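# Lift the mug off its peg and stand it upright

## Task

Remove the mug from the peg, set it down on the table standing upright with its opening facing up, and release it so it stays that way with no help from the robot.

## Robot and tools

Robot and frames. Two arms, left_arm and right_arm, each end in a four-digit hand (index, middle, ring, thumb) driven by 16 motors. right_arm has a right hand and left_arm a mirrored left hand. Calibrated base positions in the scene frame: left_arm (-0.009, +0.374, +0.016) m, quat_wxyz (+1.000, 0, 0, +0.020); right_arm (+0.053, -0.350, +0.005) m, quat_wxyz (+1.000, 0, 0, -0.003). Scene frame: origin at table-top height, halfway between the two nominal bases; +z up, +x forward over the table, +y toward left_arm (not image left). Reported hand poses, velocities and targets are in each arm's own base frame; fixed cameras and the table use the scene frame. A camera stand sits behind the arms.

Hand point axes (right hand): +z along straight fingers toward the tips; +x across the palm away from the thumb (on the left hand +x points toward the thumb); +y out of the palm face. The palm face is at y = -0.062, z -0.110 to -0.049. Straight fingertips end about 0.139 m beyond knuckles at z = -0.017; finger centre lines sit at y = -0.076, index 0.023 m thumbward, middle and ring 0.023 and 0.068 m to the far side. A rigid mast on the palm side of the wrist (x +0.05 to +0.10, z -0.16 to -0.11, y up to +0.06; x sign flips on the left hand) can collide with things. Digit tips carry 0.03 m rubber caps.

execute_actions(actions, cameras). actions is a list of actions; each action is a list of 1 to 15 rows; each row is one 1/30 s control step; a short action repeats its final row until 15 steps (0.5 s) are filled. Every row has exactly 48 numbers in [-1, 1], covering both arms even if one is idle: left dx, dy, dz, rx, ry, rz; left 16 hand numbers; left current_limit, speed; then the same 24 for the right arm. The six pose numbers are an offset, not a pose: measured from that arm's Hand target as it stood when the action began, in that target's own axes. Each row counts from that same start, not from the row before, but the next action starts from the new target, so repeating an offset keeps moving. Scale: 1.0 = 0.6 m for dx, dy, dz and 180 degrees for rx, ry, rz, which form a single rotation vector.

Hand numbers are absolute goals, not offsets; 0 is a real goal. Order: index_mcp, index_abd, index_pip, index_dip, thumb_cmc, thumb_axl, thumb_mcp, thumb_ipl, middle_mcp, middle_abd, middle_pip, middle_dip, ring_mcp, ring_abd, ring_pip, ring_dip. Each maps linearly between stops; bracket = degrees at +1, at -1; value where straight. Fingers: _mcp curls at the knuckle toward the palm (+128, -18; -0.75); _abd swings sideways away from the thumb (+60, -60; 0.00); _pip (+108, -29; -0.58); _dip (+117, -21; -0.70). Thumb: thumb_cmc brings it from beside the palm to in front (+120, -20; -0.71); thumb_axl rolls it about its own line (+140, -27; -0.68); thumb_mcp (+109, -69; -0.23) and thumb_ipl (+108, -77; -0.17) bend it. current_limit maps -1..+1 to 0..550 mA (floor 11 mA) for all motors; speed sets goal travel at (speed+1)/2 of 8.5 rad/s. Start values +0.4 and -0.6; last written values persist. To leave a hand unchanged, resend its hand_goal, hand_current_limit and hand_speed.

cameras: names to return, ["all"], [] or null. Images come only when asked or when actions is []. Cameras: cam_head_left, cam_head_right, cam_high (672x504 each). An unknown name voids the call.

Results: per arm end_effector_position (m) and end_effector_quat_wxyz in its base frame; Hand target (the commanded pose after clipping, from which the next offsets count); joint positions, velocities ("within noise" if still), torques (positive toward larger joint angle; joints 3 and 4 wrap at ±28 N m); positions at some control steps; motor temperatures. Per hand: hand_goal, hand_measured, hand_current_ma (positive pushes toward -1), hand_state (moving, goal, blocked, overload), hand_current_limit, hand_speed.

Motion behaviour: per step, commanded orientation is limited to 40 degrees from measured; damped IK favours position. The hand often stops short of the target; waiting won't fix it, but another action (even zeros) re-requests it; send the leftover as an offset if needed. Tiny moves may not start. The right arm sags under load, so command above where you want it. Offsets of a few cm with no contact are normal. To stop pushing on something, set the target back past the hand point.

Gripping: a finger presses only while its goal lies past the object surface, harder with distance, capped by current_limit. Gear friction may keep a grip after loosening. Sending hand_measured as goals relaxes a grip. 495 mA or more for a cumulative 5 s shuts that motor off for 10 s.

zoom_image(camera, region): camera is cam_head_left, cam_head_right or cam_high; region [x0, y0, x1, y1] pixels from top-left, at most 504 x 504, from the newest image. read_manual(section): licence texts only. finished_scene(scene=1): final; the mug must stay upright on its own.

Avoid: dropping or releasing a moving mug, letting anything fall or leaving it off the table, hard hits on fixed or heavy objects, the two arms touching or one hand gripping the other's fingers, and arm stops. Motors heat while holding loads, reaching far or straining: MOTOR HOT at 85 °C, and at 100 °C the arm goes limp for 30-60 s. Loose objects may get brief external nudges. Time passes while you think; the robot holds its last command.

Each tool is called after "Call:" in YAML: its name, and indented under it one key for each argument.

## Session

Call:
execute_actions:
  actions: []

Scene clock: 0.00 s.
left_arm: end_effector_position=(+0.4022, -0.5641, +0.3047) hand_goal=(-0.754, +0.000, -0.576, -0.696, -0.714, -0.678, -0.226, -0.168, -0.754, +0.000, -0.576, -0.696, -0.754, +0.000, -0.576, -0.696) hand_measured=(-0.754, +0.000, -0.576, -0.696, -0.714, -0.678, -0.226, -0.168, -0.754, +0.000, -0.576, -0.696, -0.754, +0.000, -0.576, -0.696) hand_current_ma=(+0, +0, +0, +0, +0, +0, +0, +0, +0, +0, +0, +0, +0, +0, +0, +0) hand_state=(goal, goal, goal, goal, goal, goal, goal, goal, goal, goal, goal, goal, goal, goal, goal, goal) hand_current_limit=0.40 hand_speed=-0.60 end_effector_quat_wxyz=(+0.555, +0.388, +0.719, +0.152) | right_arm: end_effector_position=(+0.4519, -0.2209, +0.2204) hand_goal=(-0.754, +0.000, -0.576, -0.696, -0.714, -0.678, -0.226, -0.168, -0.754, +0.000, -0.576, -0.696, -0.754, +0.000, -0.576, -0.696) hand_measured=(-0.754, +0.000, -0.576, -0.696, -0.714, -0.678, -0.226, -0.168, -0.754, +0.000, -0.576, -0.696, -0.754, +0.000, -0.576, -0.696) hand_current_ma=(+0, +0, +0, +0, +0, +0, +0, +0, +0, +0, +0, +0, +0, +0, +0, +0) hand_state=(goal, goal, goal, goal, goal, goal, goal, goal, goal, goal, goal, goal, goal, goal, goal, goal) hand_current_limit=0.40 hand_speed=-0.60 end_effector_quat_wxyz=(+0.593, +0.709, +0.221, +0.311)
Joint positions: left_arm=[-1.23 1.893 1.618 -0.311 -0.916 -1.294] | right_arm=[-0.186 1.61 0.526 0.959 0.596 0.251]
Joint velocities: within noise
Joint torques (N m): no reading
Motor temperatures (°C): left_arm=[27 26 27 27 25 26] | right_arm=[28 26 26 26 24 28]
Heat: left arm: hottest waist 27 °C; right arm: hottest waist 28 °C.
Hand target: left_arm +0.4033, -0.5671, +0.3277; +0.570, +0.374, +0.718, +0.138 | right_arm +0.4565, -0.2217, +0.2310; +0.598, +0.703, +0.213, +0.321

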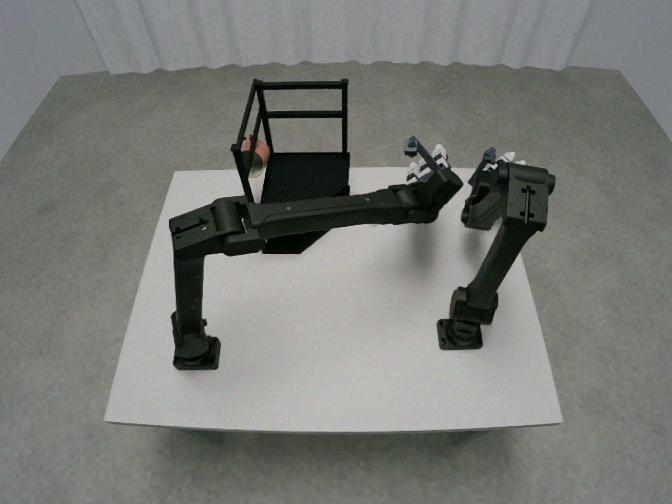

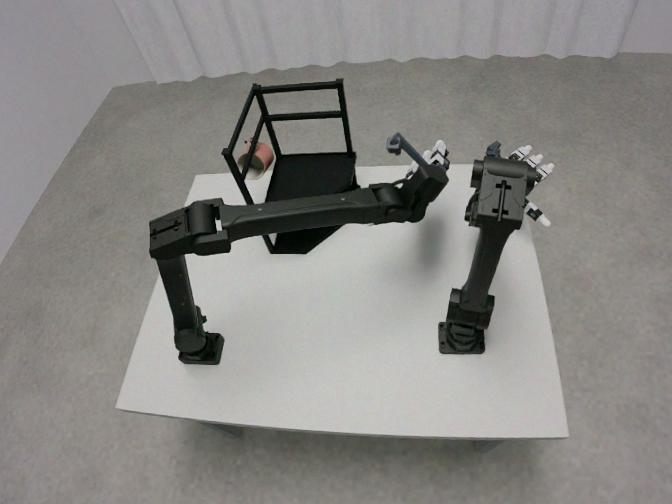

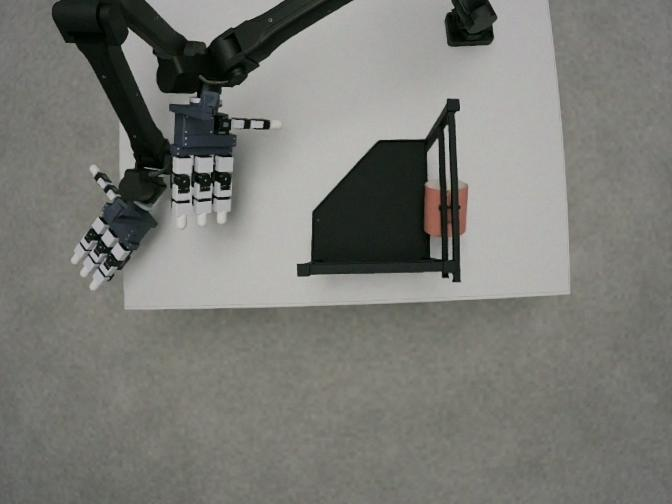

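Call:
zoom_image:
  camera: "cam_head_left"
  region: [200, 60, 380, 270]

Call:
zoom_image:
  camera: "cam_head_right"
  region: [200, 60, 380, 270]

Call:
zoom_image:
  camera: "cam_high"
  region: [290, 80, 500, 300]

Scaled by 2.400 from the camera's 672x504 image, which has a finer 960x720 frame.

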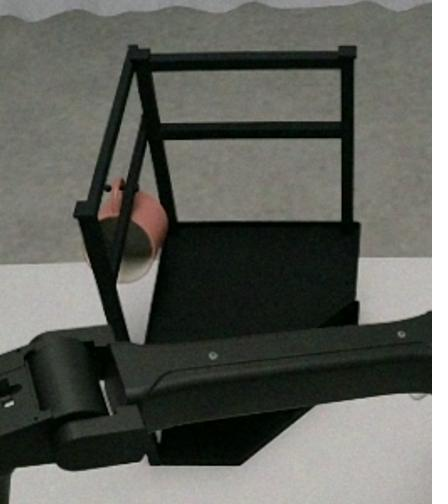

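Scaled by 2.400 from the camera's 672x504 image, which has a finer 960x720 frame.

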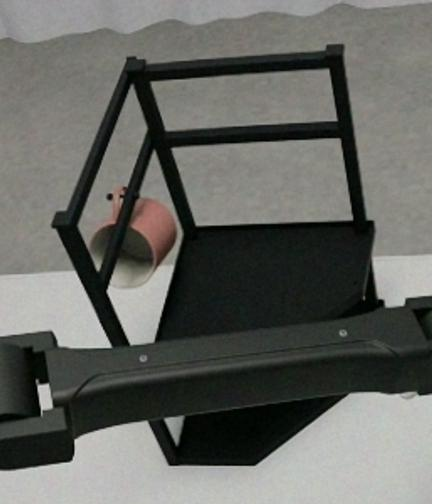

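Scaled by 2.291 from the camera's 672x504 image, which has a finer 960x720 frame.

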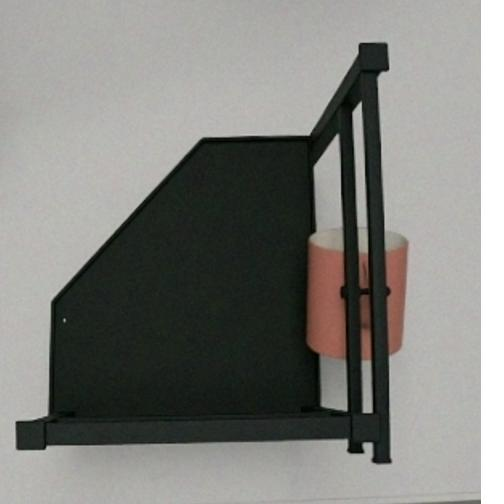

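Call:
execute_actions:
  actions:
    - [[-0.0585,0.0814,-0.098,0,0,0,-0.754,0,-0.576,-0.696,-0.714,-0.678,-0.226,-0.168,-0.754,0,-0.576,-0.696,-0.754,0,-0.576,-0.696,0.4,-0.6,0,0,0,0,0,0,-0.754,0,-0.576,-0.696,-0.714,-0.678,-0.226,-0.168,-0.754,0,-0.576,-0.696,-0.754,0,-0.576,-0.696,0.4,-0.6]]
    - [[-0.0585,0.0814,-0.098,0,0,0,-0.754,0,-0.576,-0.696,-0.714,-0.678,-0.226,-0.168,-0.754,0,-0.576,-0.696,-0.754,0,-0.576,-0.696,0.4,-0.6,0,0,0,0,0,0,-0.754,0,-0.576,-0.696,-0.714,-0.678,-0.226,-0.168,-0.754,0,-0.576,-0.696,-0.754,0,-0.576,-0.696,0.4,-0.6]]
    - [[-0.0585,0.0814,-0.098,0,0,0,-0.754,0,-0.576,-0.696,-0.714,-0.678,-0.226,-0.168,-0.754,0,-0.576,-0.696,-0.754,0,-0.576,-0.696,0.4,-0.6,0,0,0,0,0,0,-0.754,0,-0.576,-0.696,-0.714,-0.678,-0.226,-0.168,-0.754,0,-0.576,-0.696,-0.754,0,-0.576,-0.696,0.4,-0.6]]
  cameras: ["all"]

Scene clock: 35.23 s.
left_arm: end_effector_position=(+0.3051, -0.4979, +0.5209) hand_goal=(-0.754, +0.000, -0.576, -0.696, -0.714, -0.678, -0.226, -0.168, -0.754, +0.000, -0.576, -0.696, -0.754, +0.000, -0.576, -0.696) hand_measured=(-0.758, +0.000, -0.576, -0.696, -0.718, -0.678, -0.226, -0.168, -0.758, +0.000, -0.576, -0.696, -0.760, +0.000, -0.576, -0.696) hand_current_ma=(-1, +0, +0, +0, -1, +0, +0, +0, -1, +0, +0, +0, -2, +0, +0, +0) hand_state=(goal, goal, goal, goal, goal, goal, goal, goal, goal, goal, goal, goal, goal, goal, goal, goal) hand_current_limit=0.40 hand_speed=-0.60 end_effector_quat_wxyz=(+0.554, +0.394, +0.715, +0.159) | right_arm: end_effector_position=(+0.4519, -0.2209, +0.2204) hand_goal=(-0.754, +0.000, -0.576, -0.696, -0.714, -0.678, -0.226, -0.168, -0.754, +0.000, -0.576, -0.696, -0.754, +0.000, -0.576, -0.696) hand_measured=(-0.762, +0.000, -0.576, -0.696, -0.720, -0.678, -0.226, -0.168, -0.762, +0.000, -0.576, -0.696, -0.762, +0.000, -0.576, -0.696) hand_current_ma=(-13, +0, -1, +0, -9, +1, +0, +0, -13, +0, -1, +0, -13, +0, -1, +0) hand_state=(goal, goal, goal, goal, goal, goal, goal, goal, goal, goal, goal, goal, goal, goal, goal, goal) hand_current_limit=0.40 hand_speed=-0.60 end_effector_quat_wxyz=(+0.593, +0.709, +0.221, +0.311)
Joint positions: left_arm=[-1.359 1.637 1.853 -0.914 -1.023 -1.41] | right_arm=[-0.186 1.61 0.526 0.959 0.596 0.251]
Joint torques (N m): left_arm=[-0.67 -15.03 13.19 1.14 -0.6 0.13] | right_arm=[0.26 -9.11 6.69 2.32 0.09 -0.02]
Motor temperatures (°C): left_arm=[27 33 37 27 26 26] | right_arm=[28 27 30 26 24 28]
Heat: left arm: hottest elbow 37 °C; right arm: hottest elbow 30 °C.
Hand target: left_arm +0.3034, -0.5001, +0.5496; +0.570, +0.374, +0.718, +0.138 | right_arm +0.4565, -0.2217, +0.2310; +0.598, +0.703, +0.213, +0.321
Off the commanded pose: left_arm 0.029 m, 4 deg | right_arm 0.012 m, 2 deg.
Step readings (end_effector_position of left_arm | right_arm):
0: (+0.4022, -0.5641, +0.3047) | (+0.4519, -0.2209, +0.2204)
1: (+0.4022, -0.5640, +0.3046) | (+0.4519, -0.2209, +0.2204)
2: (+0.4017, -0.5629, +0.3053) | (+0.4519, -0.2209, +0.2204)
4: (+0.3982, -0.5583, +0.3098) | (+0.4519, -0.2209, +0.2204)
8: (+0.3882, -0.5479, +0.3355) | (+0.4519, -0.2209, +0.2204)
15: (+0.3723, -0.5360, +0.3756) | (+0.4519, -0.2209, +0.2204)
16: (+0.3716, -0.5361, +0.3768) | (+0.4519, -0.2209, +0.2204)
17: (+0.3701, -0.5355, +0.3775) | (+0.4519, -0.2209, +0.2204)
19: (+0.3648, -0.5318, +0.3791) | (+0.4519, -0.2209, +0.2204)
23: (+0.3522, -0.5243, +0.3945) | (+0.4519, -0.2209, +0.2204)
30: (+0.3387, -0.5185, +0.4388) | (+0.4519, -0.2209, +0.2204)
31: (+0.3382, -0.5181, +0.4425) | (+0.4519, -0.2209, +0.2204)
32: (+0.3368, -0.5170, +0.4460) | (+0.4519, -0.2209, +0.2204)
34: (+0.3328, -0.5127, +0.4542) | (+0.4519, -0.2209, +0.2204)
38: (+0.3203, -0.5061, +0.4778) | (+0.4519, -0.2209, +0.2204)
45: (+0.3056, -0.5004, +0.5181) | (+0.4519, -0.2209, +0.2204)

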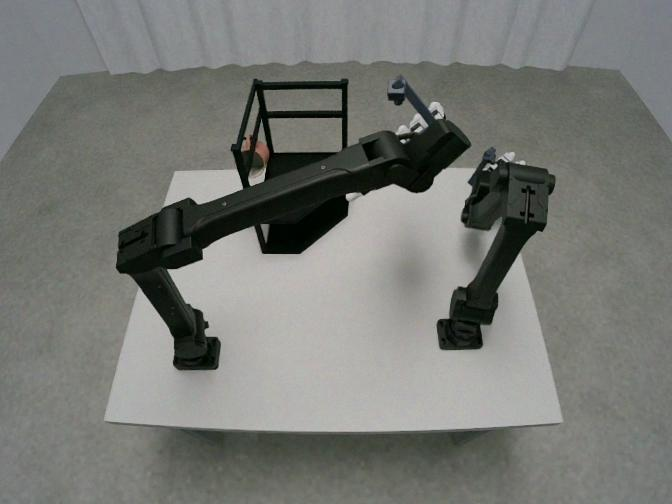

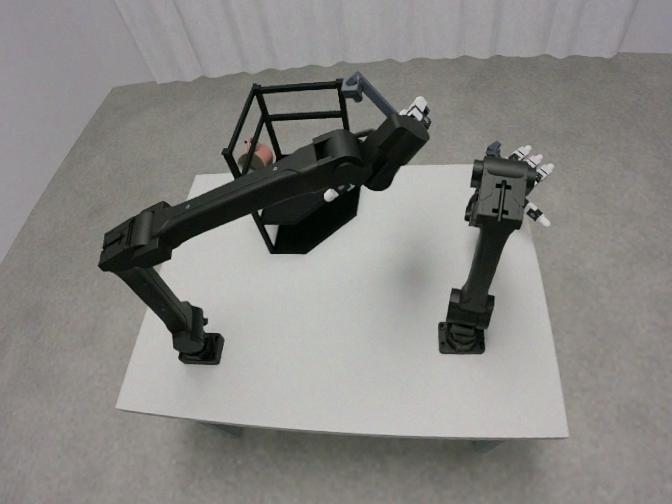

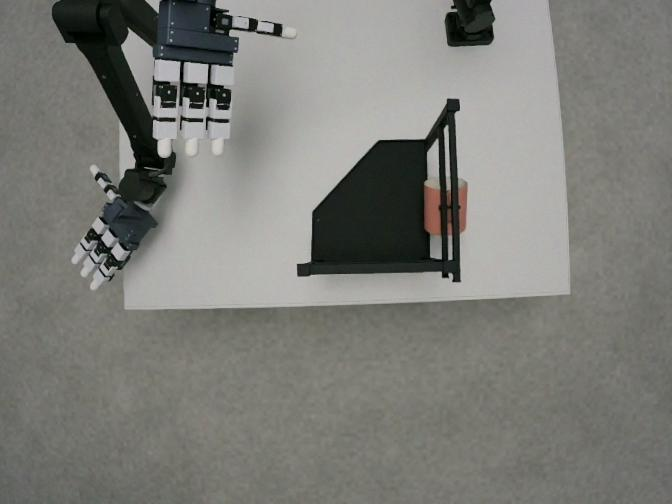

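Call:
execute_actions:
  actions:
    - [[0,0,0,0.0239,-0.1077,0.0748,-0.754,0,-0.576,-0.696,-0.714,-0.678,-0.226,-0.168,-0.754,0,-0.576,-0.696,-0.754,0,-0.576,-0.696,0.4,-0.6,0,0,0,0,0,0,-0.754,0,-0.576,-0.696,-0.714,-0.678,-0.226,-0.168,-0.754,0,-0.576,-0.696,-0.754,0,-0.576,-0.696,0.4,-0.6]]
    - [[0,0,0,0.0239,-0.1077,0.0748,-0.754,0,-0.576,-0.696,-0.714,-0.678,-0.226,-0.168,-0.754,0,-0.576,-0.696,-0.754,0,-0.576,-0.696,0.4,-0.6,0,0,0,0,0,0,-0.754,0,-0.576,-0.696,-0.714,-0.678,-0.226,-0.168,-0.754,0,-0.576,-0.696,-0.754,0,-0.576,-0.696,0.4,-0.6]]
    - [[0,0,0,0.0239,-0.1077,0.0748,-0.754,0,-0.576,-0.696,-0.714,-0.678,-0.226,-0.168,-0.754,0,-0.576,-0.696,-0.754,0,-0.576,-0.696,0.4,-0.6,0,0,0,0,0,0,-0.754,0,-0.576,-0.696,-0.714,-0.678,-0.226,-0.168,-0.754,0,-0.576,-0.696,-0.754,0,-0.576,-0.696,0.4,-0.6]]
    - [[0,0,0,0.0224,-0.101,0.0701,-0.754,0,-0.576,-0.696,-0.714,-0.678,-0.226,-0.168,-0.754,0,-0.576,-0.696,-0.754,0,-0.576,-0.696,0.4,-0.6,0,0,0,0,0,0,-0.754,0,-0.576,-0.696,-0.714,-0.678,-0.226,-0.168,-0.754,0,-0.576,-0.696,-0.754,0,-0.576,-0.696,0.4,-0.6]]
  cameras: ["all"]

Scene clock: 40.33 s.
left_arm: end_effector_position=(+0.3032, -0.4997, +0.5244) hand_goal=(-0.754, +0.000, -0.576, -0.696, -0.714, -0.678, -0.226, -0.168, -0.754, +0.000, -0.576, -0.696, -0.754, +0.000, -0.576, -0.696) hand_measured=(-0.762, -0.002, -0.576, -0.696, -0.720, -0.678, -0.226, -0.168, -0.762, -0.002, -0.576, -0.696, -0.764, -0.002, -0.576, -0.696) hand_current_ma=(-3, +0, +0, +0, -2, +0, +0, +0, -3, +0, +0, +0, -5, +0, +0, +0) hand_state=(goal, goal, goal, goal, goal, goal, goal, goal, goal, goal, goal, goal, goal, goal, goal, goal) hand_current_limit=0.40 hand_speed=-0.60 end_effector_quat_wxyz=(+0.697, +0.717, +0.026, +0.001) | right_arm: end_effector_position=(+0.4519, -0.2209, +0.2204) hand_goal=(-0.754, +0.000, -0.576, -0.696, -0.714, -0.678, -0.226, -0.168, -0.754, +0.000, -0.576, -0.696, -0.754, +0.000, -0.576, -0.696) hand_measured=(-0.762, +0.000, -0.576, -0.696, -0.720, -0.678, -0.226, -0.168, -0.762, +0.000, -0.576, -0.696, -0.762, +0.000, -0.576, -0.696) hand_current_ma=(-13, +0, -1, +0, -9, +1, +0, +0, -13, +0, -1, +0, -13, +0, -1, +0) hand_state=(goal, goal, goal, goal, goal, goal, goal, goal, goal, goal, goal, goal, goal, goal, goal, goal) hand_current_limit=0.40 hand_speed=-0.60 end_effector_quat_wxyz=(+0.593, +0.709, +0.221, +0.311)
Joint positions: left_arm=[-0.875 1.264 1.096 0.133 0.657 -0.013] | right_arm=[-0.186 1.61 0.526 0.959 0.596 0.251]
Joint torques (N m): left_arm=[-0.15 -10.17 11.96 1.91 0.21 0.28] | right_arm=[0.26 -8.94 6.68 2.3 0.08 -0.02]
Heat: left arm: hottest elbow 38 °C; right arm: hottest elbow 31 °C.
Hand target: left_arm +0.3033, -0.5002, +0.5495; +0.707, +0.707, +0.013, +0.013 | right_arm +0.4565, -0.2217, +0.2310; +0.598, +0.703, +0.213, +0.321
Off the commanded pose: left_arm 0.025 m, 3 deg | right_arm 0.012 m, 2 deg.
Step readings (end_effector_position of left_arm | right_arm):
0: (+0.3051, -0.4979, +0.5208) | (+0.4519, -0.2209, +0.2204)
1: (+0.3051, -0.4983, +0.5209) | (+0.4519, -0.2209, +0.2204)
2: (+0.3057, -0.5017, +0.5213) | (+0.4519, -0.2209, +0.2204)
4: (+0.3066, -0.5096, +0.5202) | (+0.4519, -0.2209, +0.2204)
8: (+0.3038, -0.5086, +0.5192) | (+0.4519, -0.2209, +0.2204)
15: (+0.2975, -0.5029, +0.5380) | (+0.4519, -0.2209, +0.2204)
16: (+0.2975, -0.5038, +0.5393) | (+0.4519, -0.2209, +0.2204)
17: (+0.2970, -0.5079, +0.5391) | (+0.4519, -0.2209, +0.2204)
19: (+0.2945, -0.5146, +0.5335) | (+0.4519, -0.2209, +0.2204)
23: (+0.2923, -0.5115, +0.5251) | (+0.4519, -0.2209, +0.2204)
30: (+0.3027, -0.5051, +0.5360) | (+0.4519, -0.2209, +0.2204)
31: (+0.3029, -0.5064, +0.5367) | (+0.4519, -0.2209, +0.2204)
32: (+0.3006, -0.5121, +0.5365) | (+0.4519, -0.2209, +0.2204)
34: (+0.2926, -0.5194, +0.5332) | (+0.4519, -0.2209, +0.2204)
38: (+0.2927, -0.5131, +0.5271) | (+0.4519, -0.2209, +0.2204)
45: (+0.3077, -0.5031, +0.5370) | (+0.4519, -0.2209, +0.2204)
46: (+0.3056, -0.5044, +0.5376) | (+0.4519, -0.2209, +0.2204)
47: (+0.2995, -0.5080, +0.5388) | (+0.4519, -0.2209, +0.2204)
49: (+0.2859, -0.5120, +0.5414) | (+0.4519, -0.2209, +0.2204)
53: (+0.2902, -0.5004, +0.5439) | (+0.4519, -0.2209, +0.2204)
60: (+0.3052, -0.4965, +0.5296) | (+0.4519, -0.2209, +0.2204)

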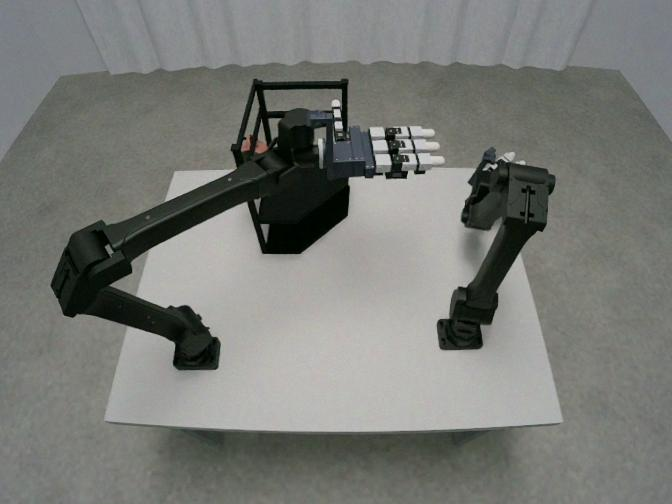

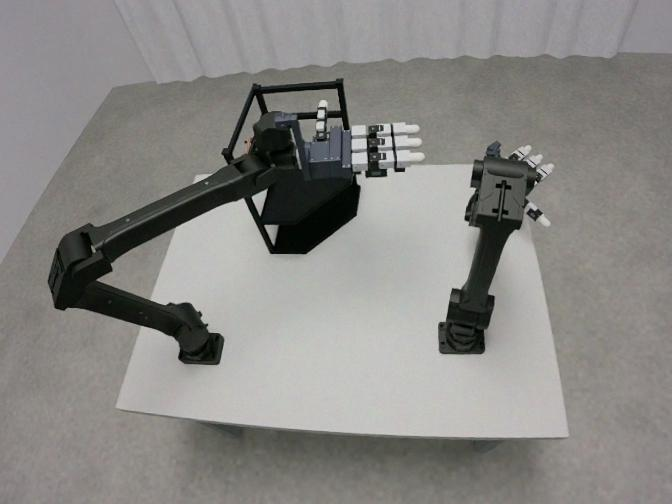

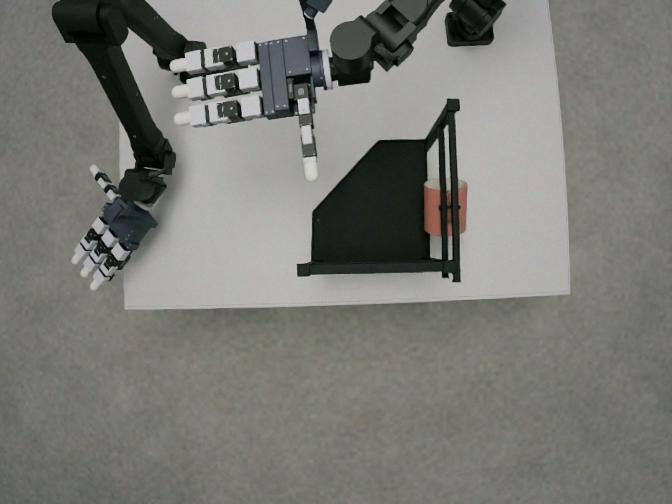

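Call:
zoom_image:
  camera: "cam_head_left"
  region: [210, 60, 380, 270]

Call:
zoom_image:
  camera: "cam_head_right"
  region: [200, 60, 380, 270]

Scaled by 2.400 from the camera's 672x504 image, which has a finer 960x720 frame.

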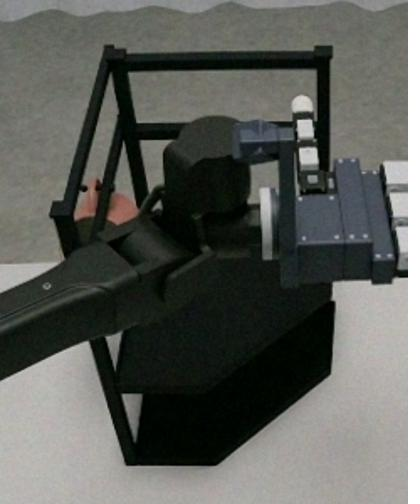

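Scaled by 2.400 from the camera's 672x504 image, which has a finer 960x720 frame.

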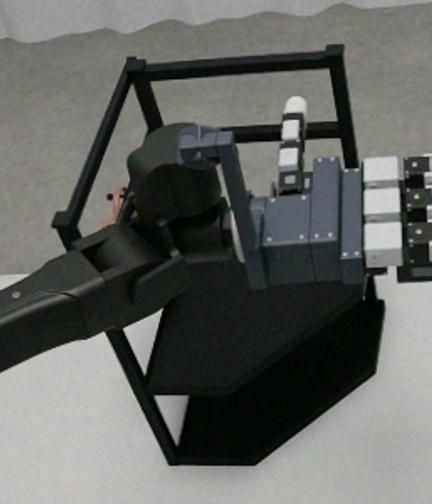

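Call:
execute_actions:
  actions:
    - [[0.053,0.0833,-0.0815,0,0,0,-0.754,0,-0.576,-0.696,-0.714,-0.678,-0.226,-0.168,-0.754,0,-0.576,-0.696,-0.754,0,-0.576,-0.696,0.4,-0.6,0,0,0,0,0,0,-0.754,0,-0.576,-0.696,-0.714,-0.678,-0.226,-0.168,-0.754,0,-0.576,-0.696,-0.754,0,-0.576,-0.696,0.4,-0.6]]
    - [[0.053,0.0833,-0.0815,0,0,0,-0.754,0,-0.576,-0.696,0.571,-0.678,-0.45,-0.168,-0.754,0,-0.576,-0.696,-0.754,0,-0.576,-0.696,0.4,-0.6,0,0,0,0,0,0,-0.754,0,-0.576,-0.696,-0.714,-0.678,-0.226,-0.168,-0.754,0,-0.576,-0.696,-0.754,0,-0.576,-0.696,0.4,-0.6]]
    - [[0.0248,0,-0.166,0,0,0,-0.754,0,-0.576,-0.696,0.571,-0.678,-0.45,-0.168,-0.754,0,-0.576,-0.696,-0.754,0,-0.576,-0.696,0.4,-0.6,0,0,0,0,0,0,-0.754,0,-0.576,-0.696,-0.714,-0.678,-0.226,-0.168,-0.754,0,-0.576,-0.696,-0.754,0,-0.576,-0.696,0.4,-0.6]]
    - [[0.0248,0,-0.166,0,0.022,0,-0.754,0,-0.576,-0.696,0.571,-0.678,-0.45,-0.168,-0.754,0,-0.576,-0.696,-0.754,0,-0.576,-0.696,0.4,-0.6,0,0,0,0,0,0,-0.754,0,-0.576,-0.696,-0.714,-0.678,-0.226,-0.168,-0.754,0,-0.576,-0.696,-0.754,0,-0.576,-0.696,0.4,-0.6]]
    - [[0.0363,0,-0.1638,0,0.039,0,-0.754,0,-0.576,-0.696,0.571,-0.678,-0.45,-0.168,-0.754,0,-0.576,-0.696,-0.754,0,-0.576,-0.696,0.4,-0.6,0,0,0,0,0,0,-0.754,0,-0.576,-0.696,-0.714,-0.678,-0.226,-0.168,-0.754,0,-0.576,-0.696,-0.754,0,-0.576,-0.696,0.4,-0.6]]
    - [[0.056,0,-0.158,0,0.044,0,-0.754,0,-0.576,-0.696,0.571,-0.678,-0.45,-0.168,-0.754,0,-0.576,-0.696,-0.754,0,-0.576,-0.696,0.4,-0.6,0,0,0,0,0,0,-0.754,0,-0.576,-0.696,-0.714,-0.678,-0.226,-0.168,-0.754,0,-0.576,-0.696,-0.754,0,-0.576,-0.696,0.4,-0.6]]
    - [[0.0775,0,-0.1488,0,0.05,0,-0.754,0,-0.576,-0.696,0.571,-0.678,-0.45,-0.168,-0.754,0,-0.576,-0.696,-0.754,0,-0.576,-0.696,0.4,-0.6,0,0,0,0,0,0,-0.754,0,-0.576,-0.696,-0.714,-0.678,-0.226,-0.168,-0.754,0,-0.576,-0.696,-0.754,0,-0.576,-0.696,0.4,-0.6]]
  cameras: ["all"]

Scene clock: 52.63 s.
left_arm: end_effector_position=(+0.4273, +0.1059, +0.6232) hand_goal=(-0.754, +0.000, -0.576, -0.696, +0.570, -0.678, -0.450, -0.168, -0.754, +0.000, -0.576, -0.696, -0.754, +0.000, -0.576, -0.696) hand_measured=(-0.762, +0.000, -0.576, -0.696, +0.568, -0.678, -0.450, -0.168, -0.762, +0.000, -0.576, -0.696, -0.764, +0.000, -0.576, -0.696) hand_current_ma=(-4, +0, +0, +0, +0, +0, +0, +0, -3, +0, +0, +0, -5, +0, +0, +0) hand_state=(goal, goal, goal, goal, goal, goal, goal, goal, goal, goal, goal, goal, goal, goal, goal, goal) hand_current_limit=0.40 hand_speed=-0.60 end_effector_quat_wxyz=(+0.677, +0.661, +0.252, +0.205) | right_arm: end_effector_position=(+0.4519, -0.2209, +0.2204) hand_goal=(-0.754, +0.000, -0.576, -0.696, -0.714, -0.678, -0.226, -0.168, -0.754, +0.000, -0.576, -0.696, -0.754, +0.000, -0.576, -0.696) hand_measured=(-0.762, +0.000, -0.576, -0.696, -0.720, -0.678, -0.226, -0.168, -0.762, +0.000, -0.576, -0.696, -0.762, +0.000, -0.576, -0.696) hand_current_ma=(-13, +0, -1, +0, -9, +1, +0, +0, -13, +0, -1, +0, -13, +0, -1, +0) hand_state=(goal, goal, goal, goal, goal, goal, goal, goal, goal, goal, goal, goal, goal, goal, goal, goal) hand_current_limit=0.40 hand_speed=-0.60 end_effector_quat_wxyz=(+0.593, +0.709, +0.221, +0.311)
Joint positions: left_arm=[0.649 1.127 1.24 -0.176 1.561 -0.008] | right_arm=[-0.186 1.61 0.526 0.959 0.596 0.251]
Joint torques (N m): left_arm=[-0.91 -7.47 11.38 1.66 0.23 0.15] | right_arm=[0.32 -9.35 6.75 2.28 0.08 -0.01]
Heat: left arm: hottest elbow 41 °C; right arm: hottest elbow 32 °C.
Hand target: left_arm +0.4199, +0.1001, +0.6492; +0.683, +0.683, +0.184, +0.182 | right_arm +0.4565, -0.2217, +0.2310; +0.598, +0.703, +0.213, +0.321
Off the commanded pose: left_arm 0.028 m, 9 deg | right_arm 0.012 m, 2 deg.
joint sent to its limit (left arm) — joint 5 (wrist yaw), upper limit. The joint targets are off in orientation, not in position.
Step readings (end_effector_position of left_arm | right_arm):
0: (+0.3032, -0.4997, +0.5244) | (+0.4519, -0.2209, +0.2204)
1: (+0.3030, -0.4998, +0.5240) | (+0.4519, -0.2209, +0.2204)
2: (+0.3023, -0.4992, +0.5227) | (+0.4519, -0.2209, +0.2204)
4: (+0.3050, -0.4942, +0.5183) | (+0.4519, -0.2209, +0.2204)
8: (+0.3278, -0.4702, +0.5225) | (+0.4519, -0.2209, +0.2204)
15: (+0.3367, -0.4526, +0.5505) | (+0.4519, -0.2209, +0.2204)
16: (+0.3358, -0.4526, +0.5524) | (+0.4519, -0.2209, +0.2204)
17: (+0.3350, -0.4516, +0.5538) | (+0.4519, -0.2209, +0.2204)
19: (+0.3370, -0.4465, +0.5572) | (+0.4519, -0.2209, +0.2204)
23: (+0.3594, -0.4200, +0.5778) | (+0.4519, -0.2209, +0.2204)
30: (+0.3678, -0.4026, +0.6066) | (+0.4519, -0.2209, +0.2204)
31: (+0.3670, -0.4026, +0.6070) | (+0.4519, -0.2209, +0.2204)
32: (+0.3643, -0.4000, +0.6075) | (+0.4519, -0.2209, +0.2204)
34: (+0.3640, -0.3871, +0.6089) | (+0.4519, -0.2209, +0.2204)
38: (+0.3810, -0.3337, +0.6253) | (+0.4519, -0.2209, +0.2204)
45: (+0.3760, -0.3037, +0.6409) | (+0.4519, -0.2209, +0.2204)
46: (+0.3752, -0.3035, +0.6408) | (+0.4519, -0.2209, +0.2204)
47: (+0.3739, -0.3008, +0.6406) | (+0.4519, -0.2209, +0.2204)
49: (+0.3759, -0.2842, +0.6403) | (+0.4519, -0.2209, +0.2204)
53: (+0.3914, -0.2272, +0.6453) | (+0.4519, -0.2209, +0.2204)
60: (+0.3887, -0.2040, +0.6506) | (+0.4519, -0.2209, +0.2204)
61: (+0.3880, -0.2038, +0.6504) | (+0.4519, -0.2209, +0.2204)
62: (+0.3871, -0.2004, +0.6499) | (+0.4519, -0.2209, +0.2204)
64: (+0.3889, -0.1815, +0.6485) | (+0.4519, -0.2209, +0.2204)
68: (+0.4014, -0.1228, +0.6482) | (+0.4519, -0.2209, +0.2204)
75: (+0.4007, -0.1026, +0.6481) | (+0.4519, -0.2209, +0.2204)
76: (+0.4003, -0.1023, +0.6481) | (+0.4519, -0.2209, +0.2204)
77: (+0.3998, -0.0988, +0.6481) | (+0.4519, -0.2209, +0.2204)
79: (+0.4018, -0.0793, +0.6481) | (+0.4519, -0.2209, +0.2204)
83: (+0.4086, -0.0199, +0.6481) | (+0.4519, -0.2209, +0.2204)
90: (+0.4084, -0.0025, +0.6481) | (+0.4519, -0.2209, +0.2204)
91: (+0.4083, -0.0022, +0.6481) | (+0.4519, -0.2209, +0.2204)
92: (+0.4084, +0.0011, +0.6480) | (+0.4519, -0.2209, +0.2204)
94: (+0.4093, +0.0201, +0.6469) | (+0.4519, -0.2209, +0.2204)
98: (+0.4141, +0.0800, +0.6382) | (+0.4519, -0.2209, +0.2204)
105: (+0.4275, +0.1061, +0.6229) | (+0.4519, -0.2209, +0.2204)

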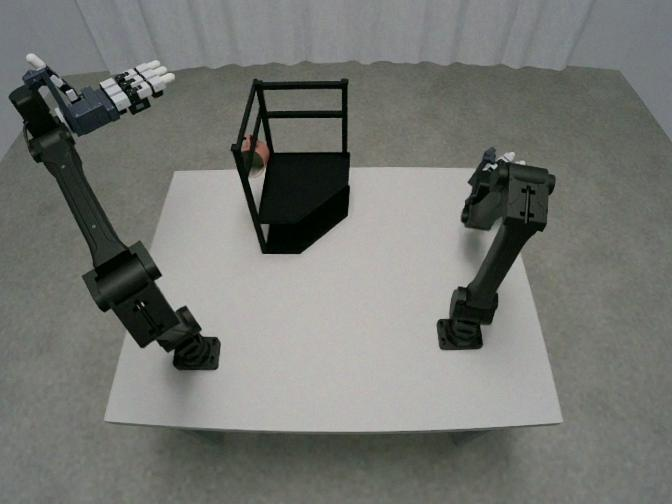

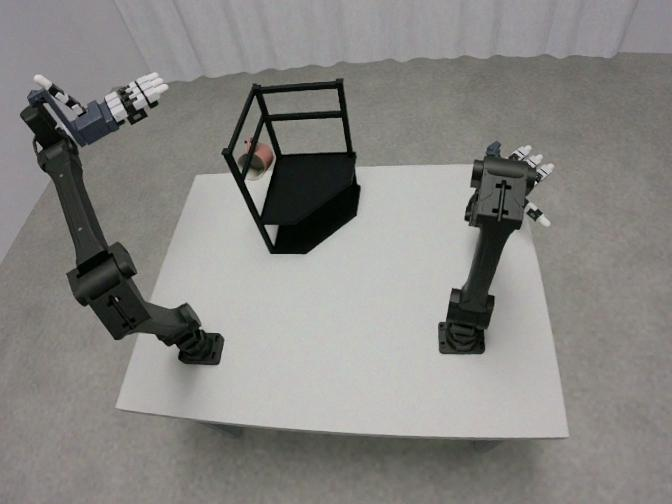

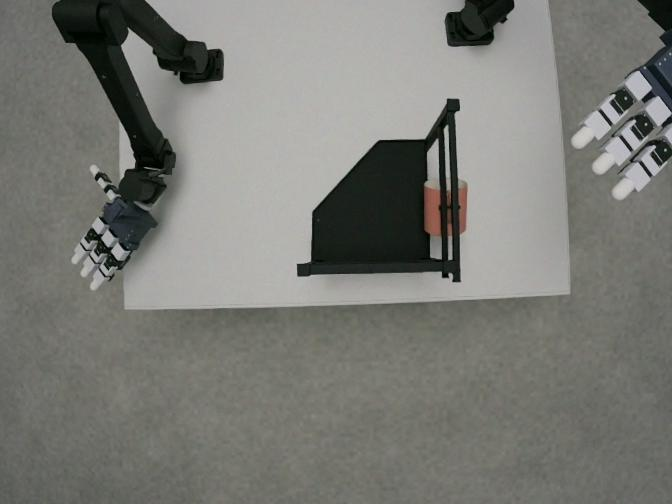

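Call:
zoom_image:
  camera: "cam_head_left"
  region: [215, 100, 305, 190]

Call:
zoom_image:
  camera: "cam_head_right"
  region: [215, 100, 305, 190]

Call:
zoom_image:
  camera: "cam_high"
  region: [400, 160, 490, 250]

Scaled by 5.600 from the camera's 672x504 image, which has a finer 960x720 frame.

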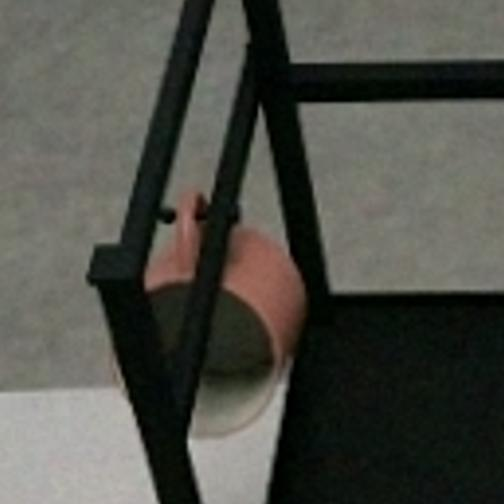

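Scaled by 5.600 from the camera's 672x504 image, which has a finer 960x720 frame.

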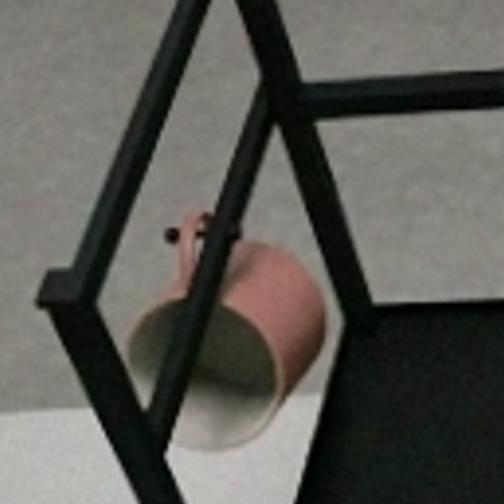

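Scaled by 5.600 from the camera's 672x504 image, which has a finer 960x720 frame.

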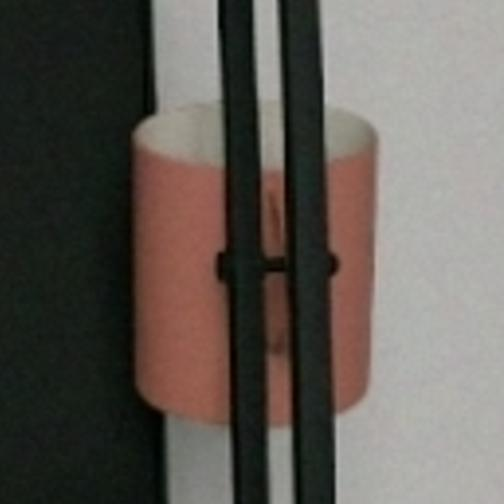

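Call:
execute_actions:
  actions:
    - [[0,0,0,0.1072,-0.0305,-0.025,-0.137,0,-0.358,-0.551,0.571,-0.678,-0.5,-0.168,-0.137,0,-0.358,-0.551,-0.137,0,-0.358,-0.551,0.4,-0.6,0,0,0,0,0,0,-0.754,0,-0.576,-0.696,-0.714,-0.678,-0.226,-0.168,-0.754,0,-0.576,-0.696,-0.754,0,-0.576,-0.696,0.4,-0.6]]
    - [[0,0,0,0.1072,-0.0305,-0.025,-0.137,0,-0.358,-0.551,0.571,-0.678,-0.5,-0.168,-0.137,0,-0.358,-0.551,-0.137,0,-0.358,-0.551,0.4,-0.6,0,0,0,0,0,0,-0.754,0,-0.576,-0.696,-0.714,-0.678,-0.226,-0.168,-0.754,0,-0.576,-0.696,-0.754,0,-0.576,-0.696,0.4,-0.6]]
    - [[0.0555,-0.072,0.1065,0,0,0,-0.137,0,-0.358,-0.551,0.571,-0.678,-0.5,-0.168,-0.137,0,-0.358,-0.551,-0.137,0,-0.358,-0.551,0.4,-0.6,0,0,0,0,0,0,-0.754,0,-0.576,-0.696,-0.714,-0.678,-0.226,-0.168,-0.754,0,-0.576,-0.696,-0.754,0,-0.576,-0.696,0.4,-0.6]]
    - [[0.0555,-0.072,0.1065,0,0,0,-0.137,0,-0.358,-0.551,0.571,-0.678,-0.5,-0.168,-0.137,0,-0.358,-0.551,-0.137,0,-0.358,-0.551,0.4,-0.6,0,0,0,0,0,0,-0.754,0,-0.576,-0.696,-0.714,-0.678,-0.226,-0.168,-0.754,0,-0.576,-0.696,-0.754,0,-0.576,-0.696,0.4,-0.6]]
    - [[0.0555,-0.072,0.1065,0,0,0,-0.137,0,-0.358,-0.551,0.571,-0.678,-0.5,-0.168,-0.137,0,-0.358,-0.551,-0.137,0,-0.358,-0.551,0.4,-0.6,0,0,0,0,0,0,-0.754,0,-0.576,-0.696,-0.714,-0.678,-0.226,-0.168,-0.754,0,-0.576,-0.696,-0.754,0,-0.576,-0.696,0.4,-0.6]]
  cameras: ["all"]

Scene clock: 78.40 s.
left_arm: end_effector_position=(+0.5040, +0.0481, +0.3905) hand_goal=(-0.138, +0.000, -0.358, -0.552, +0.570, -0.678, -0.500, -0.168, -0.138, +0.000, -0.358, -0.552, -0.138, +0.000, -0.358, -0.552) hand_measured=(-0.148, +0.000, -0.362, -0.554, +0.568, -0.678, -0.500, -0.168, -0.148, +0.000, -0.362, -0.556, -0.152, +0.000, -0.362, -0.554) hand_current_ma=(-6, +0, -1, +0, +0, +0, +0, +0, -6, +0, -1, -1, -9, +0, -1, -1) hand_state=(goal, goal, goal, goal, goal, goal, goal, goal, goal, goal, goal, goal, goal, goal, goal, goal) hand_current_limit=0.40 hand_speed=-0.60 end_effector_quat_wxyz=(+0.647, +0.690, +0.305, +0.116) | right_arm: end_effector_position=(+0.4519, -0.2209, +0.2204) hand_goal=(-0.754, +0.000, -0.576, -0.696, -0.714, -0.678, -0.226, -0.168, -0.754, +0.000, -0.576, -0.696, -0.754, +0.000, -0.576, -0.696) hand_measured=(-0.762, +0.000, -0.576, -0.696, -0.720, -0.678, -0.226, -0.168, -0.762, +0.000, -0.576, -0.696, -0.762, +0.000, -0.576, -0.696) hand_current_ma=(-13, +0, -1, +0, -9, +1, +0, +0, -13, +0, -1, +0, -13, +0, -1, +0) hand_state=(goal, goal, goal, goal, goal, goal, goal, goal, goal, goal, goal, goal, goal, goal, goal, goal) hand_current_limit=0.40 hand_speed=-0.60 end_effector_quat_wxyz=(+0.593, +0.709, +0.221, +0.311)
Joint positions: left_arm=[0.448 1.317 0.983 -0.427 1.372 0.512] | right_arm=[-0.186 1.61 0.526 0.959 0.596 0.251]
Joint torques (N m): left_arm=[-0.79 -11.28 10.74 1.01 0.69 0.24] | right_arm=[0.38 -9.23 6.68 2.37 0.08 -0.01]
Motor temperatures (°C): left_arm=[27 29 42 27 26 26] | right_arm=[28 28 33 26 24 28]
Heat: left arm: hottest elbow 42 °C; right arm: hottest elbow 33 °C.
Hand target: left_arm +0.5033, +0.0471, +0.4174; +0.467, +0.855, +0.227, +0.008 | right_arm +0.4565, -0.2217, +0.2310; +0.598, +0.703, +0.213, +0.321
Off the commanded pose: left_arm 0.027 m, 32 deg; orientation clipped at the end of an earlier action of this call | right_arm 0.012 m, 2 deg.
Step readings (end_effector_position of left_arm | right_arm):
0: (+0.4273, +0.1059, +0.6232) | (+0.4519, -0.2209, +0.2204)
1: (+0.4273, +0.1059, +0.6232) | (+0.4519, -0.2209, +0.2204)
2: (+0.4273, +0.1059, +0.6232) | (+0.4519, -0.2209, +0.2204)
4: (+0.4276, +0.1061, +0.6227) | (+0.4519, -0.2209, +0.2204)
8: (+0.4286, +0.1069, +0.6214) | (+0.4519, -0.2209, +0.2204)
15: (+0.4295, +0.1075, +0.6200) | (+0.4519, -0.2209, +0.2204)
16: (+0.4296, +0.1076, +0.6198) | (+0.4519, -0.2209, +0.2204)
17: (+0.4298, +0.1077, +0.6195) | (+0.4519, -0.2209, +0.2204)
19: (+0.4304, +0.1082, +0.6185) | (+0.4519, -0.2209, +0.2204)
23: (+0.4306, +0.1084, +0.6176) | (+0.4519, -0.2209, +0.2204)
30: (+0.4300, +0.1079, +0.6172) | (+0.4519, -0.2209, +0.2204)
31: (+0.4301, +0.1080, +0.6171) | (+0.4519, -0.2209, +0.2204)
32: (+0.4300, +0.1072, +0.6172) | (+0.4519, -0.2209, +0.2204)
34: (+0.4309, +0.1012, +0.6139) | (+0.4519, -0.2209, +0.2204)
38: (+0.4380, +0.0857, +0.5920) | (+0.4519, -0.2209, +0.2204)
45: (+0.4501, +0.0863, +0.5697) | (+0.4519, -0.2209, +0.2204)
46: (+0.4500, +0.0862, +0.5693) | (+0.4519, -0.2209, +0.2204)
47: (+0.4498, +0.0849, +0.5677) | (+0.4519, -0.2209, +0.2204)
49: (+0.4506, +0.0793, +0.5568) | (+0.4519, -0.2209, +0.2204)
53: (+0.4652, +0.0683, +0.5163) | (+0.4519, -0.2209, +0.2204)
60: (+0.4818, +0.0708, +0.4840) | (+0.4519, -0.2209, +0.2204)
61: (+0.4815, +0.0707, +0.4844) | (+0.4519, -0.2209, +0.2204)
62: (+0.4822, +0.0702, +0.4834) | (+0.4519, -0.2209, +0.2204)
64: (+0.4844, +0.0661, +0.4740) | (+0.4519, -0.2209, +0.2204)
68: (+0.4961, +0.0541, +0.4376) | (+0.4519, -0.2209, +0.2204)
75: (+0.5090, +0.0523, +0.4017) | (+0.4519, -0.2209, +0.2204)

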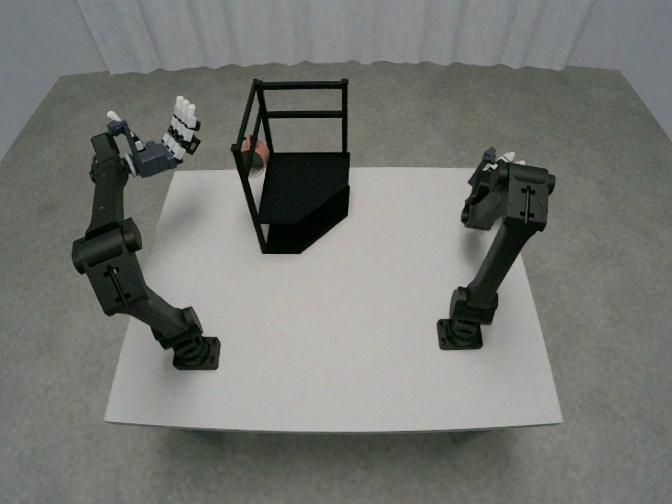

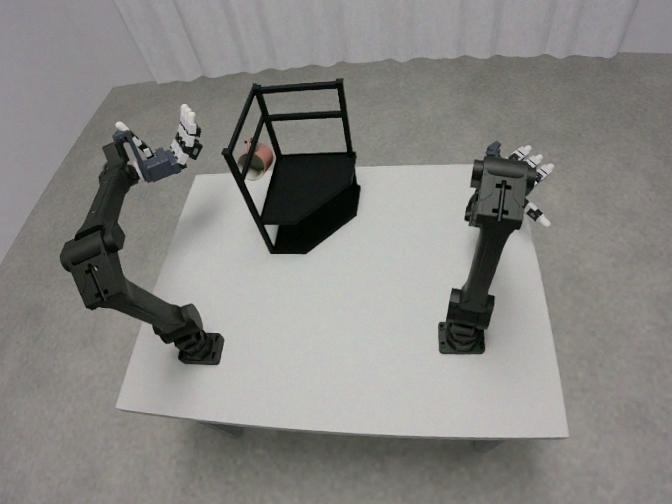

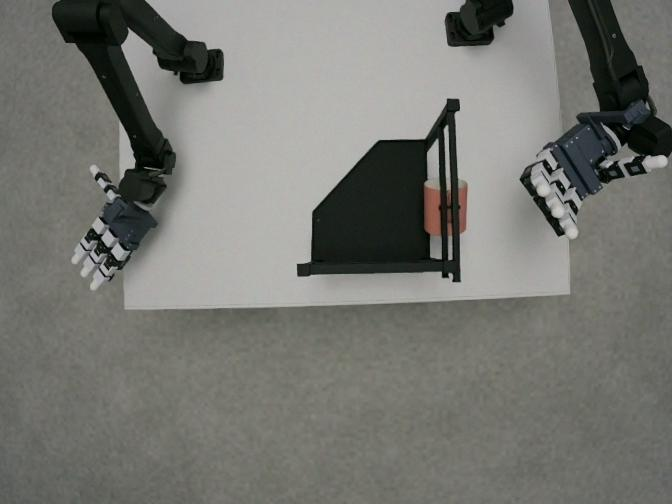

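Call:
execute_actions:
  actions:
    - [[0,0,0,0,0,0,-0.137,0,-0.358,-0.551,0.571,-0.678,-0.5,-0.168,-0.137,0,-0.358,-0.551,-0.137,0,-0.358,-0.551,0.4,-0.6,0,0,0,0,0,0,-0.754,0,-0.576,-0.696,-0.714,-0.678,-0.226,-0.168,-0.754,0,-0.576,-0.696,-0.754,0,-0.576,-0.696,0.4,-0.6]]
    - [[0,0,0,0,0,0,-0.137,0,-0.358,-0.551,0.571,-0.678,-0.5,-0.168,-0.137,0,-0.358,-0.551,-0.137,0,-0.358,-0.551,0.4,-0.6,0,0,0,0,0,0,-0.754,0,-0.576,-0.696,-0.714,-0.678,-0.226,-0.168,-0.754,0,-0.576,-0.696,-0.754,0,-0.576,-0.696,0.4,-0.6]]
    - [[0,0,0,0,0,0,-0.137,0,-0.358,-0.551,0.571,-0.678,-0.5,-0.168,-0.137,0,-0.358,-0.551,-0.137,0,-0.358,-0.551,0.4,-0.6,0,0,0,0,0,0,-0.754,0,-0.576,-0.696,-0.714,-0.678,-0.226,-0.168,-0.754,0,-0.576,-0.696,-0.754,0,-0.576,-0.696,0.4,-0.6]]

Scene clock: 80.90 s.
left_arm: end_effector_position=(+0.4962, +0.0395, +0.3943) hand_goal=(-0.138, +0.000, -0.358, -0.552, +0.570, -0.678, -0.500, -0.168, -0.138, +0.000, -0.358, -0.552, -0.138, +0.000, -0.358, -0.552) hand_measured=(-0.148, +0.000, -0.362, -0.554, +0.568, -0.678, -0.500, -0.168, -0.148, +0.000, -0.362, -0.556, -0.152, +0.000, -0.362, -0.554) hand_current_ma=(-6, +0, -1, +0, +0, +0, +0, +0, -6, +0, -1, -1, -9, +0, -1, -1) hand_state=(goal, goal, goal, goal, goal, goal, goal, goal, goal, goal, goal, goal, goal, goal, goal, goal) hand_current_limit=0.40 hand_speed=-0.60 end_effector_quat_wxyz=(+0.471, +0.842, +0.263, +0.029) | right_arm: end_effector_position=(+0.4519, -0.2209, +0.2204) hand_goal=(-0.754, +0.000, -0.576, -0.696, -0.714, -0.678, -0.226, -0.168, -0.754, +0.000, -0.576, -0.696, -0.754, +0.000, -0.576, -0.696) hand_measured=(-0.762, +0.000, -0.576, -0.696, -0.720, -0.678, -0.226, -0.168, -0.762, +0.000, -0.576, -0.696, -0.762, +0.000, -0.576, -0.696) hand_current_ma=(-13, +0, -1, +0, -9, +1, +0, +0, -13, +0, -1, +0, -13, +0, -1, +0) hand_state=(goal, goal, goal, goal, goal, goal, goal, goal, goal, goal, goal, goal, goal, goal, goal, goal) hand_current_limit=0.40 hand_speed=-0.60 end_effector_quat_wxyz=(+0.593, +0.709, +0.221, +0.311)
Joint positions: left_arm=[0.474 1.513 1.479 -1.697 0.973 1.523] | right_arm=[-0.186 1.61 0.526 0.959 0.596 0.251]
Joint torques (N m): left_arm=[0.62 -11.46 11.93 0.14 0.97 0.29] | right_arm=[0.56 -9.23 6.69 2.28 0.08 -0.01]
Heat: left arm: hottest elbow 43 °C; right arm: hottest elbow 33 °C.
Hand target: left_arm +0.5033, +0.0470, +0.4175; +0.467, +0.855, +0.227, +0.008 | right_arm +0.4565, -0.2217, +0.2310; +0.598, +0.703, +0.213, +0.321
Off the commanded pose: left_arm 0.025 m, 5 deg | right_arm 0.012 m, 2 deg.
joint sent to its limit (left arm) — joint 4 (wrist pitch), lower limit. The joint targets are off in orientation, not in position.
Step readings (end_effector_position of left_arm | right_arm):
0: (+0.5039, +0.0481, +0.3906) | (+0.4519, -0.2209, +0.2204)
1: (+0.5040, +0.0482, +0.3899) | (+0.4519, -0.2209, +0.2204)
2: (+0.5044, +0.0483, +0.3875) | (+0.4519, -0.2209, +0.2204)
4: (+0.5041, +0.0480, +0.3790) | (+0.4519, -0.2209, +0.2204)
8: (+0.5026, +0.0460, +0.3666) | (+0.4519, -0.2209, +0.2204)
15: (+0.4973, +0.0409, +0.3787) | (+0.4519, -0.2209, +0.2204)
16: (+0.4962, +0.0399, +0.3826) | (+0.4519, -0.2209, +0.2204)
17: (+0.4955, +0.0393, +0.3863) | (+0.4519, -0.2209, +0.2204)
19: (+0.4948, +0.0391, +0.3922) | (+0.4519, -0.2209, +0.2204)
23: (+0.4963, +0.0409, +0.3953) | (+0.4519, -0.2209, +0.2204)
30: (+0.5002, +0.0428, +0.3886) | (+0.4519, -0.2209, +0.2204)
31: (+0.5005, +0.0430, +0.3878) | (+0.4519, -0.2209, +0.2204)
32: (+0.5004, +0.0430, +0.3872) | (+0.4519, -0.2209, +0.2204)
34: (+0.4997, +0.0422, +0.3871) | (+0.4519, -0.2209, +0.2204)
38: (+0.4976, +0.0407, +0.3907) | (+0.4519, -0.2209, +0.2204)
45: (+0.4966, +0.0399, +0.3941) | (+0.4519, -0.2209, +0.2204)

Call:
execute_actions:
  actions: []

Call:
zoom_image:
  camera: "cam_head_left"
  region: [90, 80, 300, 230]

Call:
zoom_image:
  camera: "cam_high"
  region: [400, 90, 672, 290]

Scene clock: 81.30 s.
left_arm: end_effector_position=(+0.4962, +0.0395, +0.3943) hand_goal=(-0.138, +0.000, -0.358, -0.552, +0.570, -0.678, -0.500, -0.168, -0.138, +0.000, -0.358, -0.552, -0.138, +0.000, -0.358, -0.552) hand_measured=(-0.148, +0.000, -0.362, -0.554, +0.568, -0.678, -0.500, -0.168, -0.148, +0.000, -0.362, -0.556, -0.152, +0.000, -0.362, -0.554) hand_current_ma=(-6, +0, -1, +0, +0, +0, +0, +0, -6, +0, -1, -1, -9, +0, -1, -1) hand_state=(goal, goal, goal, goal, goal, goal, goal, goal, goal, goal, goal, goal, goal, goal, goal, goal) hand_current_limit=0.40 hand_speed=-0.60 end_effector_quat_wxyz=(+0.471, +0.842, +0.263, +0.030) | right_arm: end_effector_position=(+0.4519, -0.2209, +0.2204) hand_goal=(-0.754, +0.000, -0.576, -0.696, -0.714, -0.678, -0.226, -0.168, -0.754, +0.000, -0.576, -0.696, -0.754, +0.000, -0.576, -0.696) hand_measured=(-0.762, +0.000, -0.576, -0.696, -0.720, -0.678, -0.226, -0.168, -0.762, +0.000, -0.576, -0.696, -0.762, +0.000, -0.576, -0.696) hand_current_ma=(-13, +0, -1, +0, -9, +1, +0, +0, -13, +0, -1, +0, -13, +0, -1, +0) hand_state=(goal, goal, goal, goal, goal, goal, goal, goal, goal, goal, goal, goal, goal, goal, goal, goal) hand_current_limit=0.40 hand_speed=-0.60 end_effector_quat_wxyz=(+0.593, +0.709, +0.221, +0.311)
Joint positions: left_arm=[0.474 1.513 1.479 -1.697 0.973 1.524] | right_arm=[-0.186 1.61 0.526 0.959 0.596 0.251]
Joint velocities: within noise
Joint torques (N m): left_arm=[0.15 -11.75 12.07 0.01 1 0.22] | right_arm=[0.5 -9.29 6.75 2.28 0.08 -0.02]
Motor temperatures (°C): left_arm=[27 29 43 27 26 26] | right_arm=[28 28 33 26 24 28]
Heat: left arm: hottest elbow 43 °C; right arm: hottest elbow 33 °C.
Hand target: left_arm +0.5033, +0.0471, +0.4175; +0.467, +0.855, +0.227, +0.008 | right_arm +0.4565, -0.2217, +0.2310; +0.598, +0.703, +0.213, +0.321
Off the commanded pose: left_arm 0.025 m, 5 deg | right_arm 0.012 m, 2 deg.

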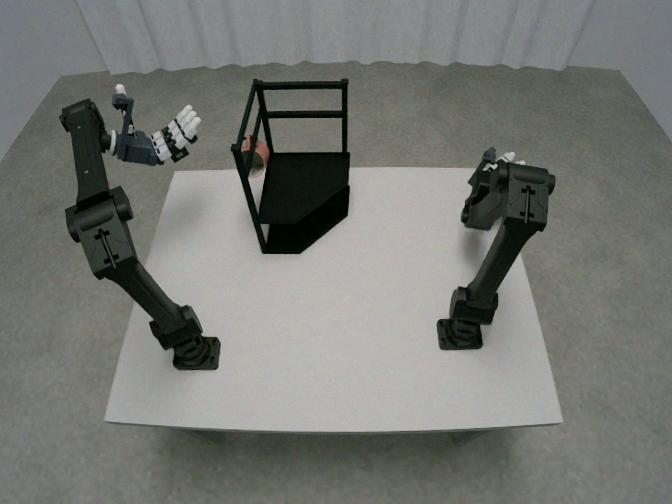

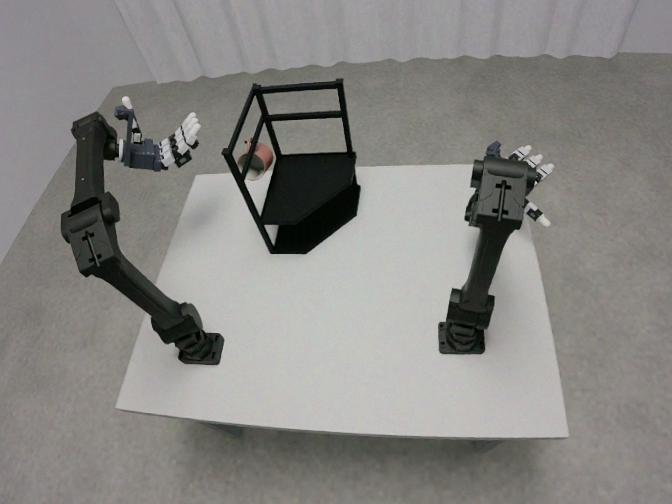

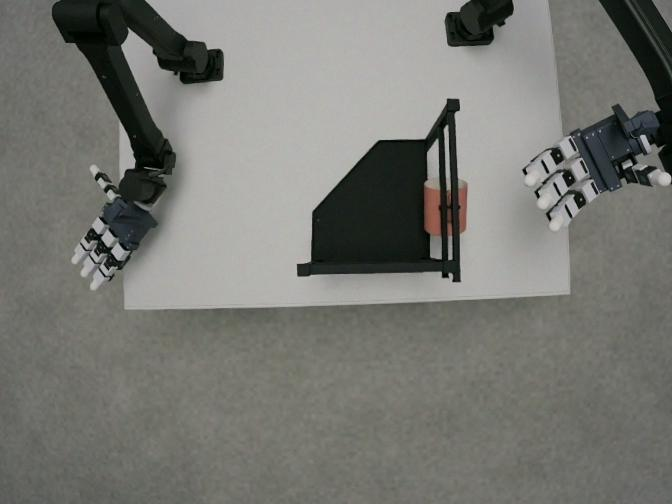

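Scaled by 2.400 from the camera's 672x504 image, which has a finer 960x720 frame.

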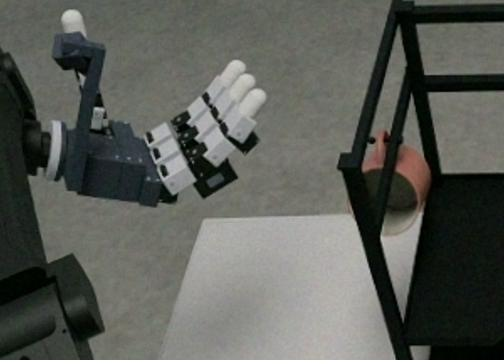

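Scaled by 1.853 from the camera's 672x504 image, which has a finer 960x720 frame.

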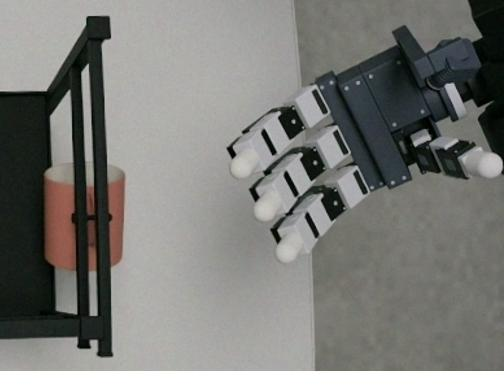

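Call:
zoom_image:
  camera: "cam_head_right"
  region: [90, 80, 300, 230]

Scaled by 2.400 from the camera's 672x504 image, which has a finer 960x720 frame.

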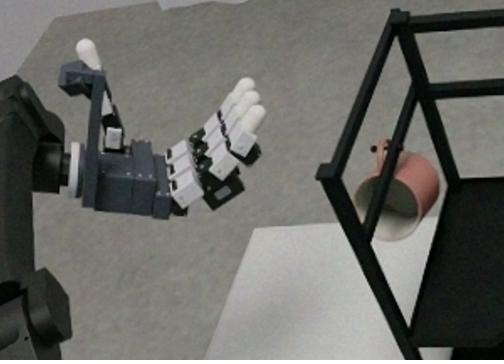

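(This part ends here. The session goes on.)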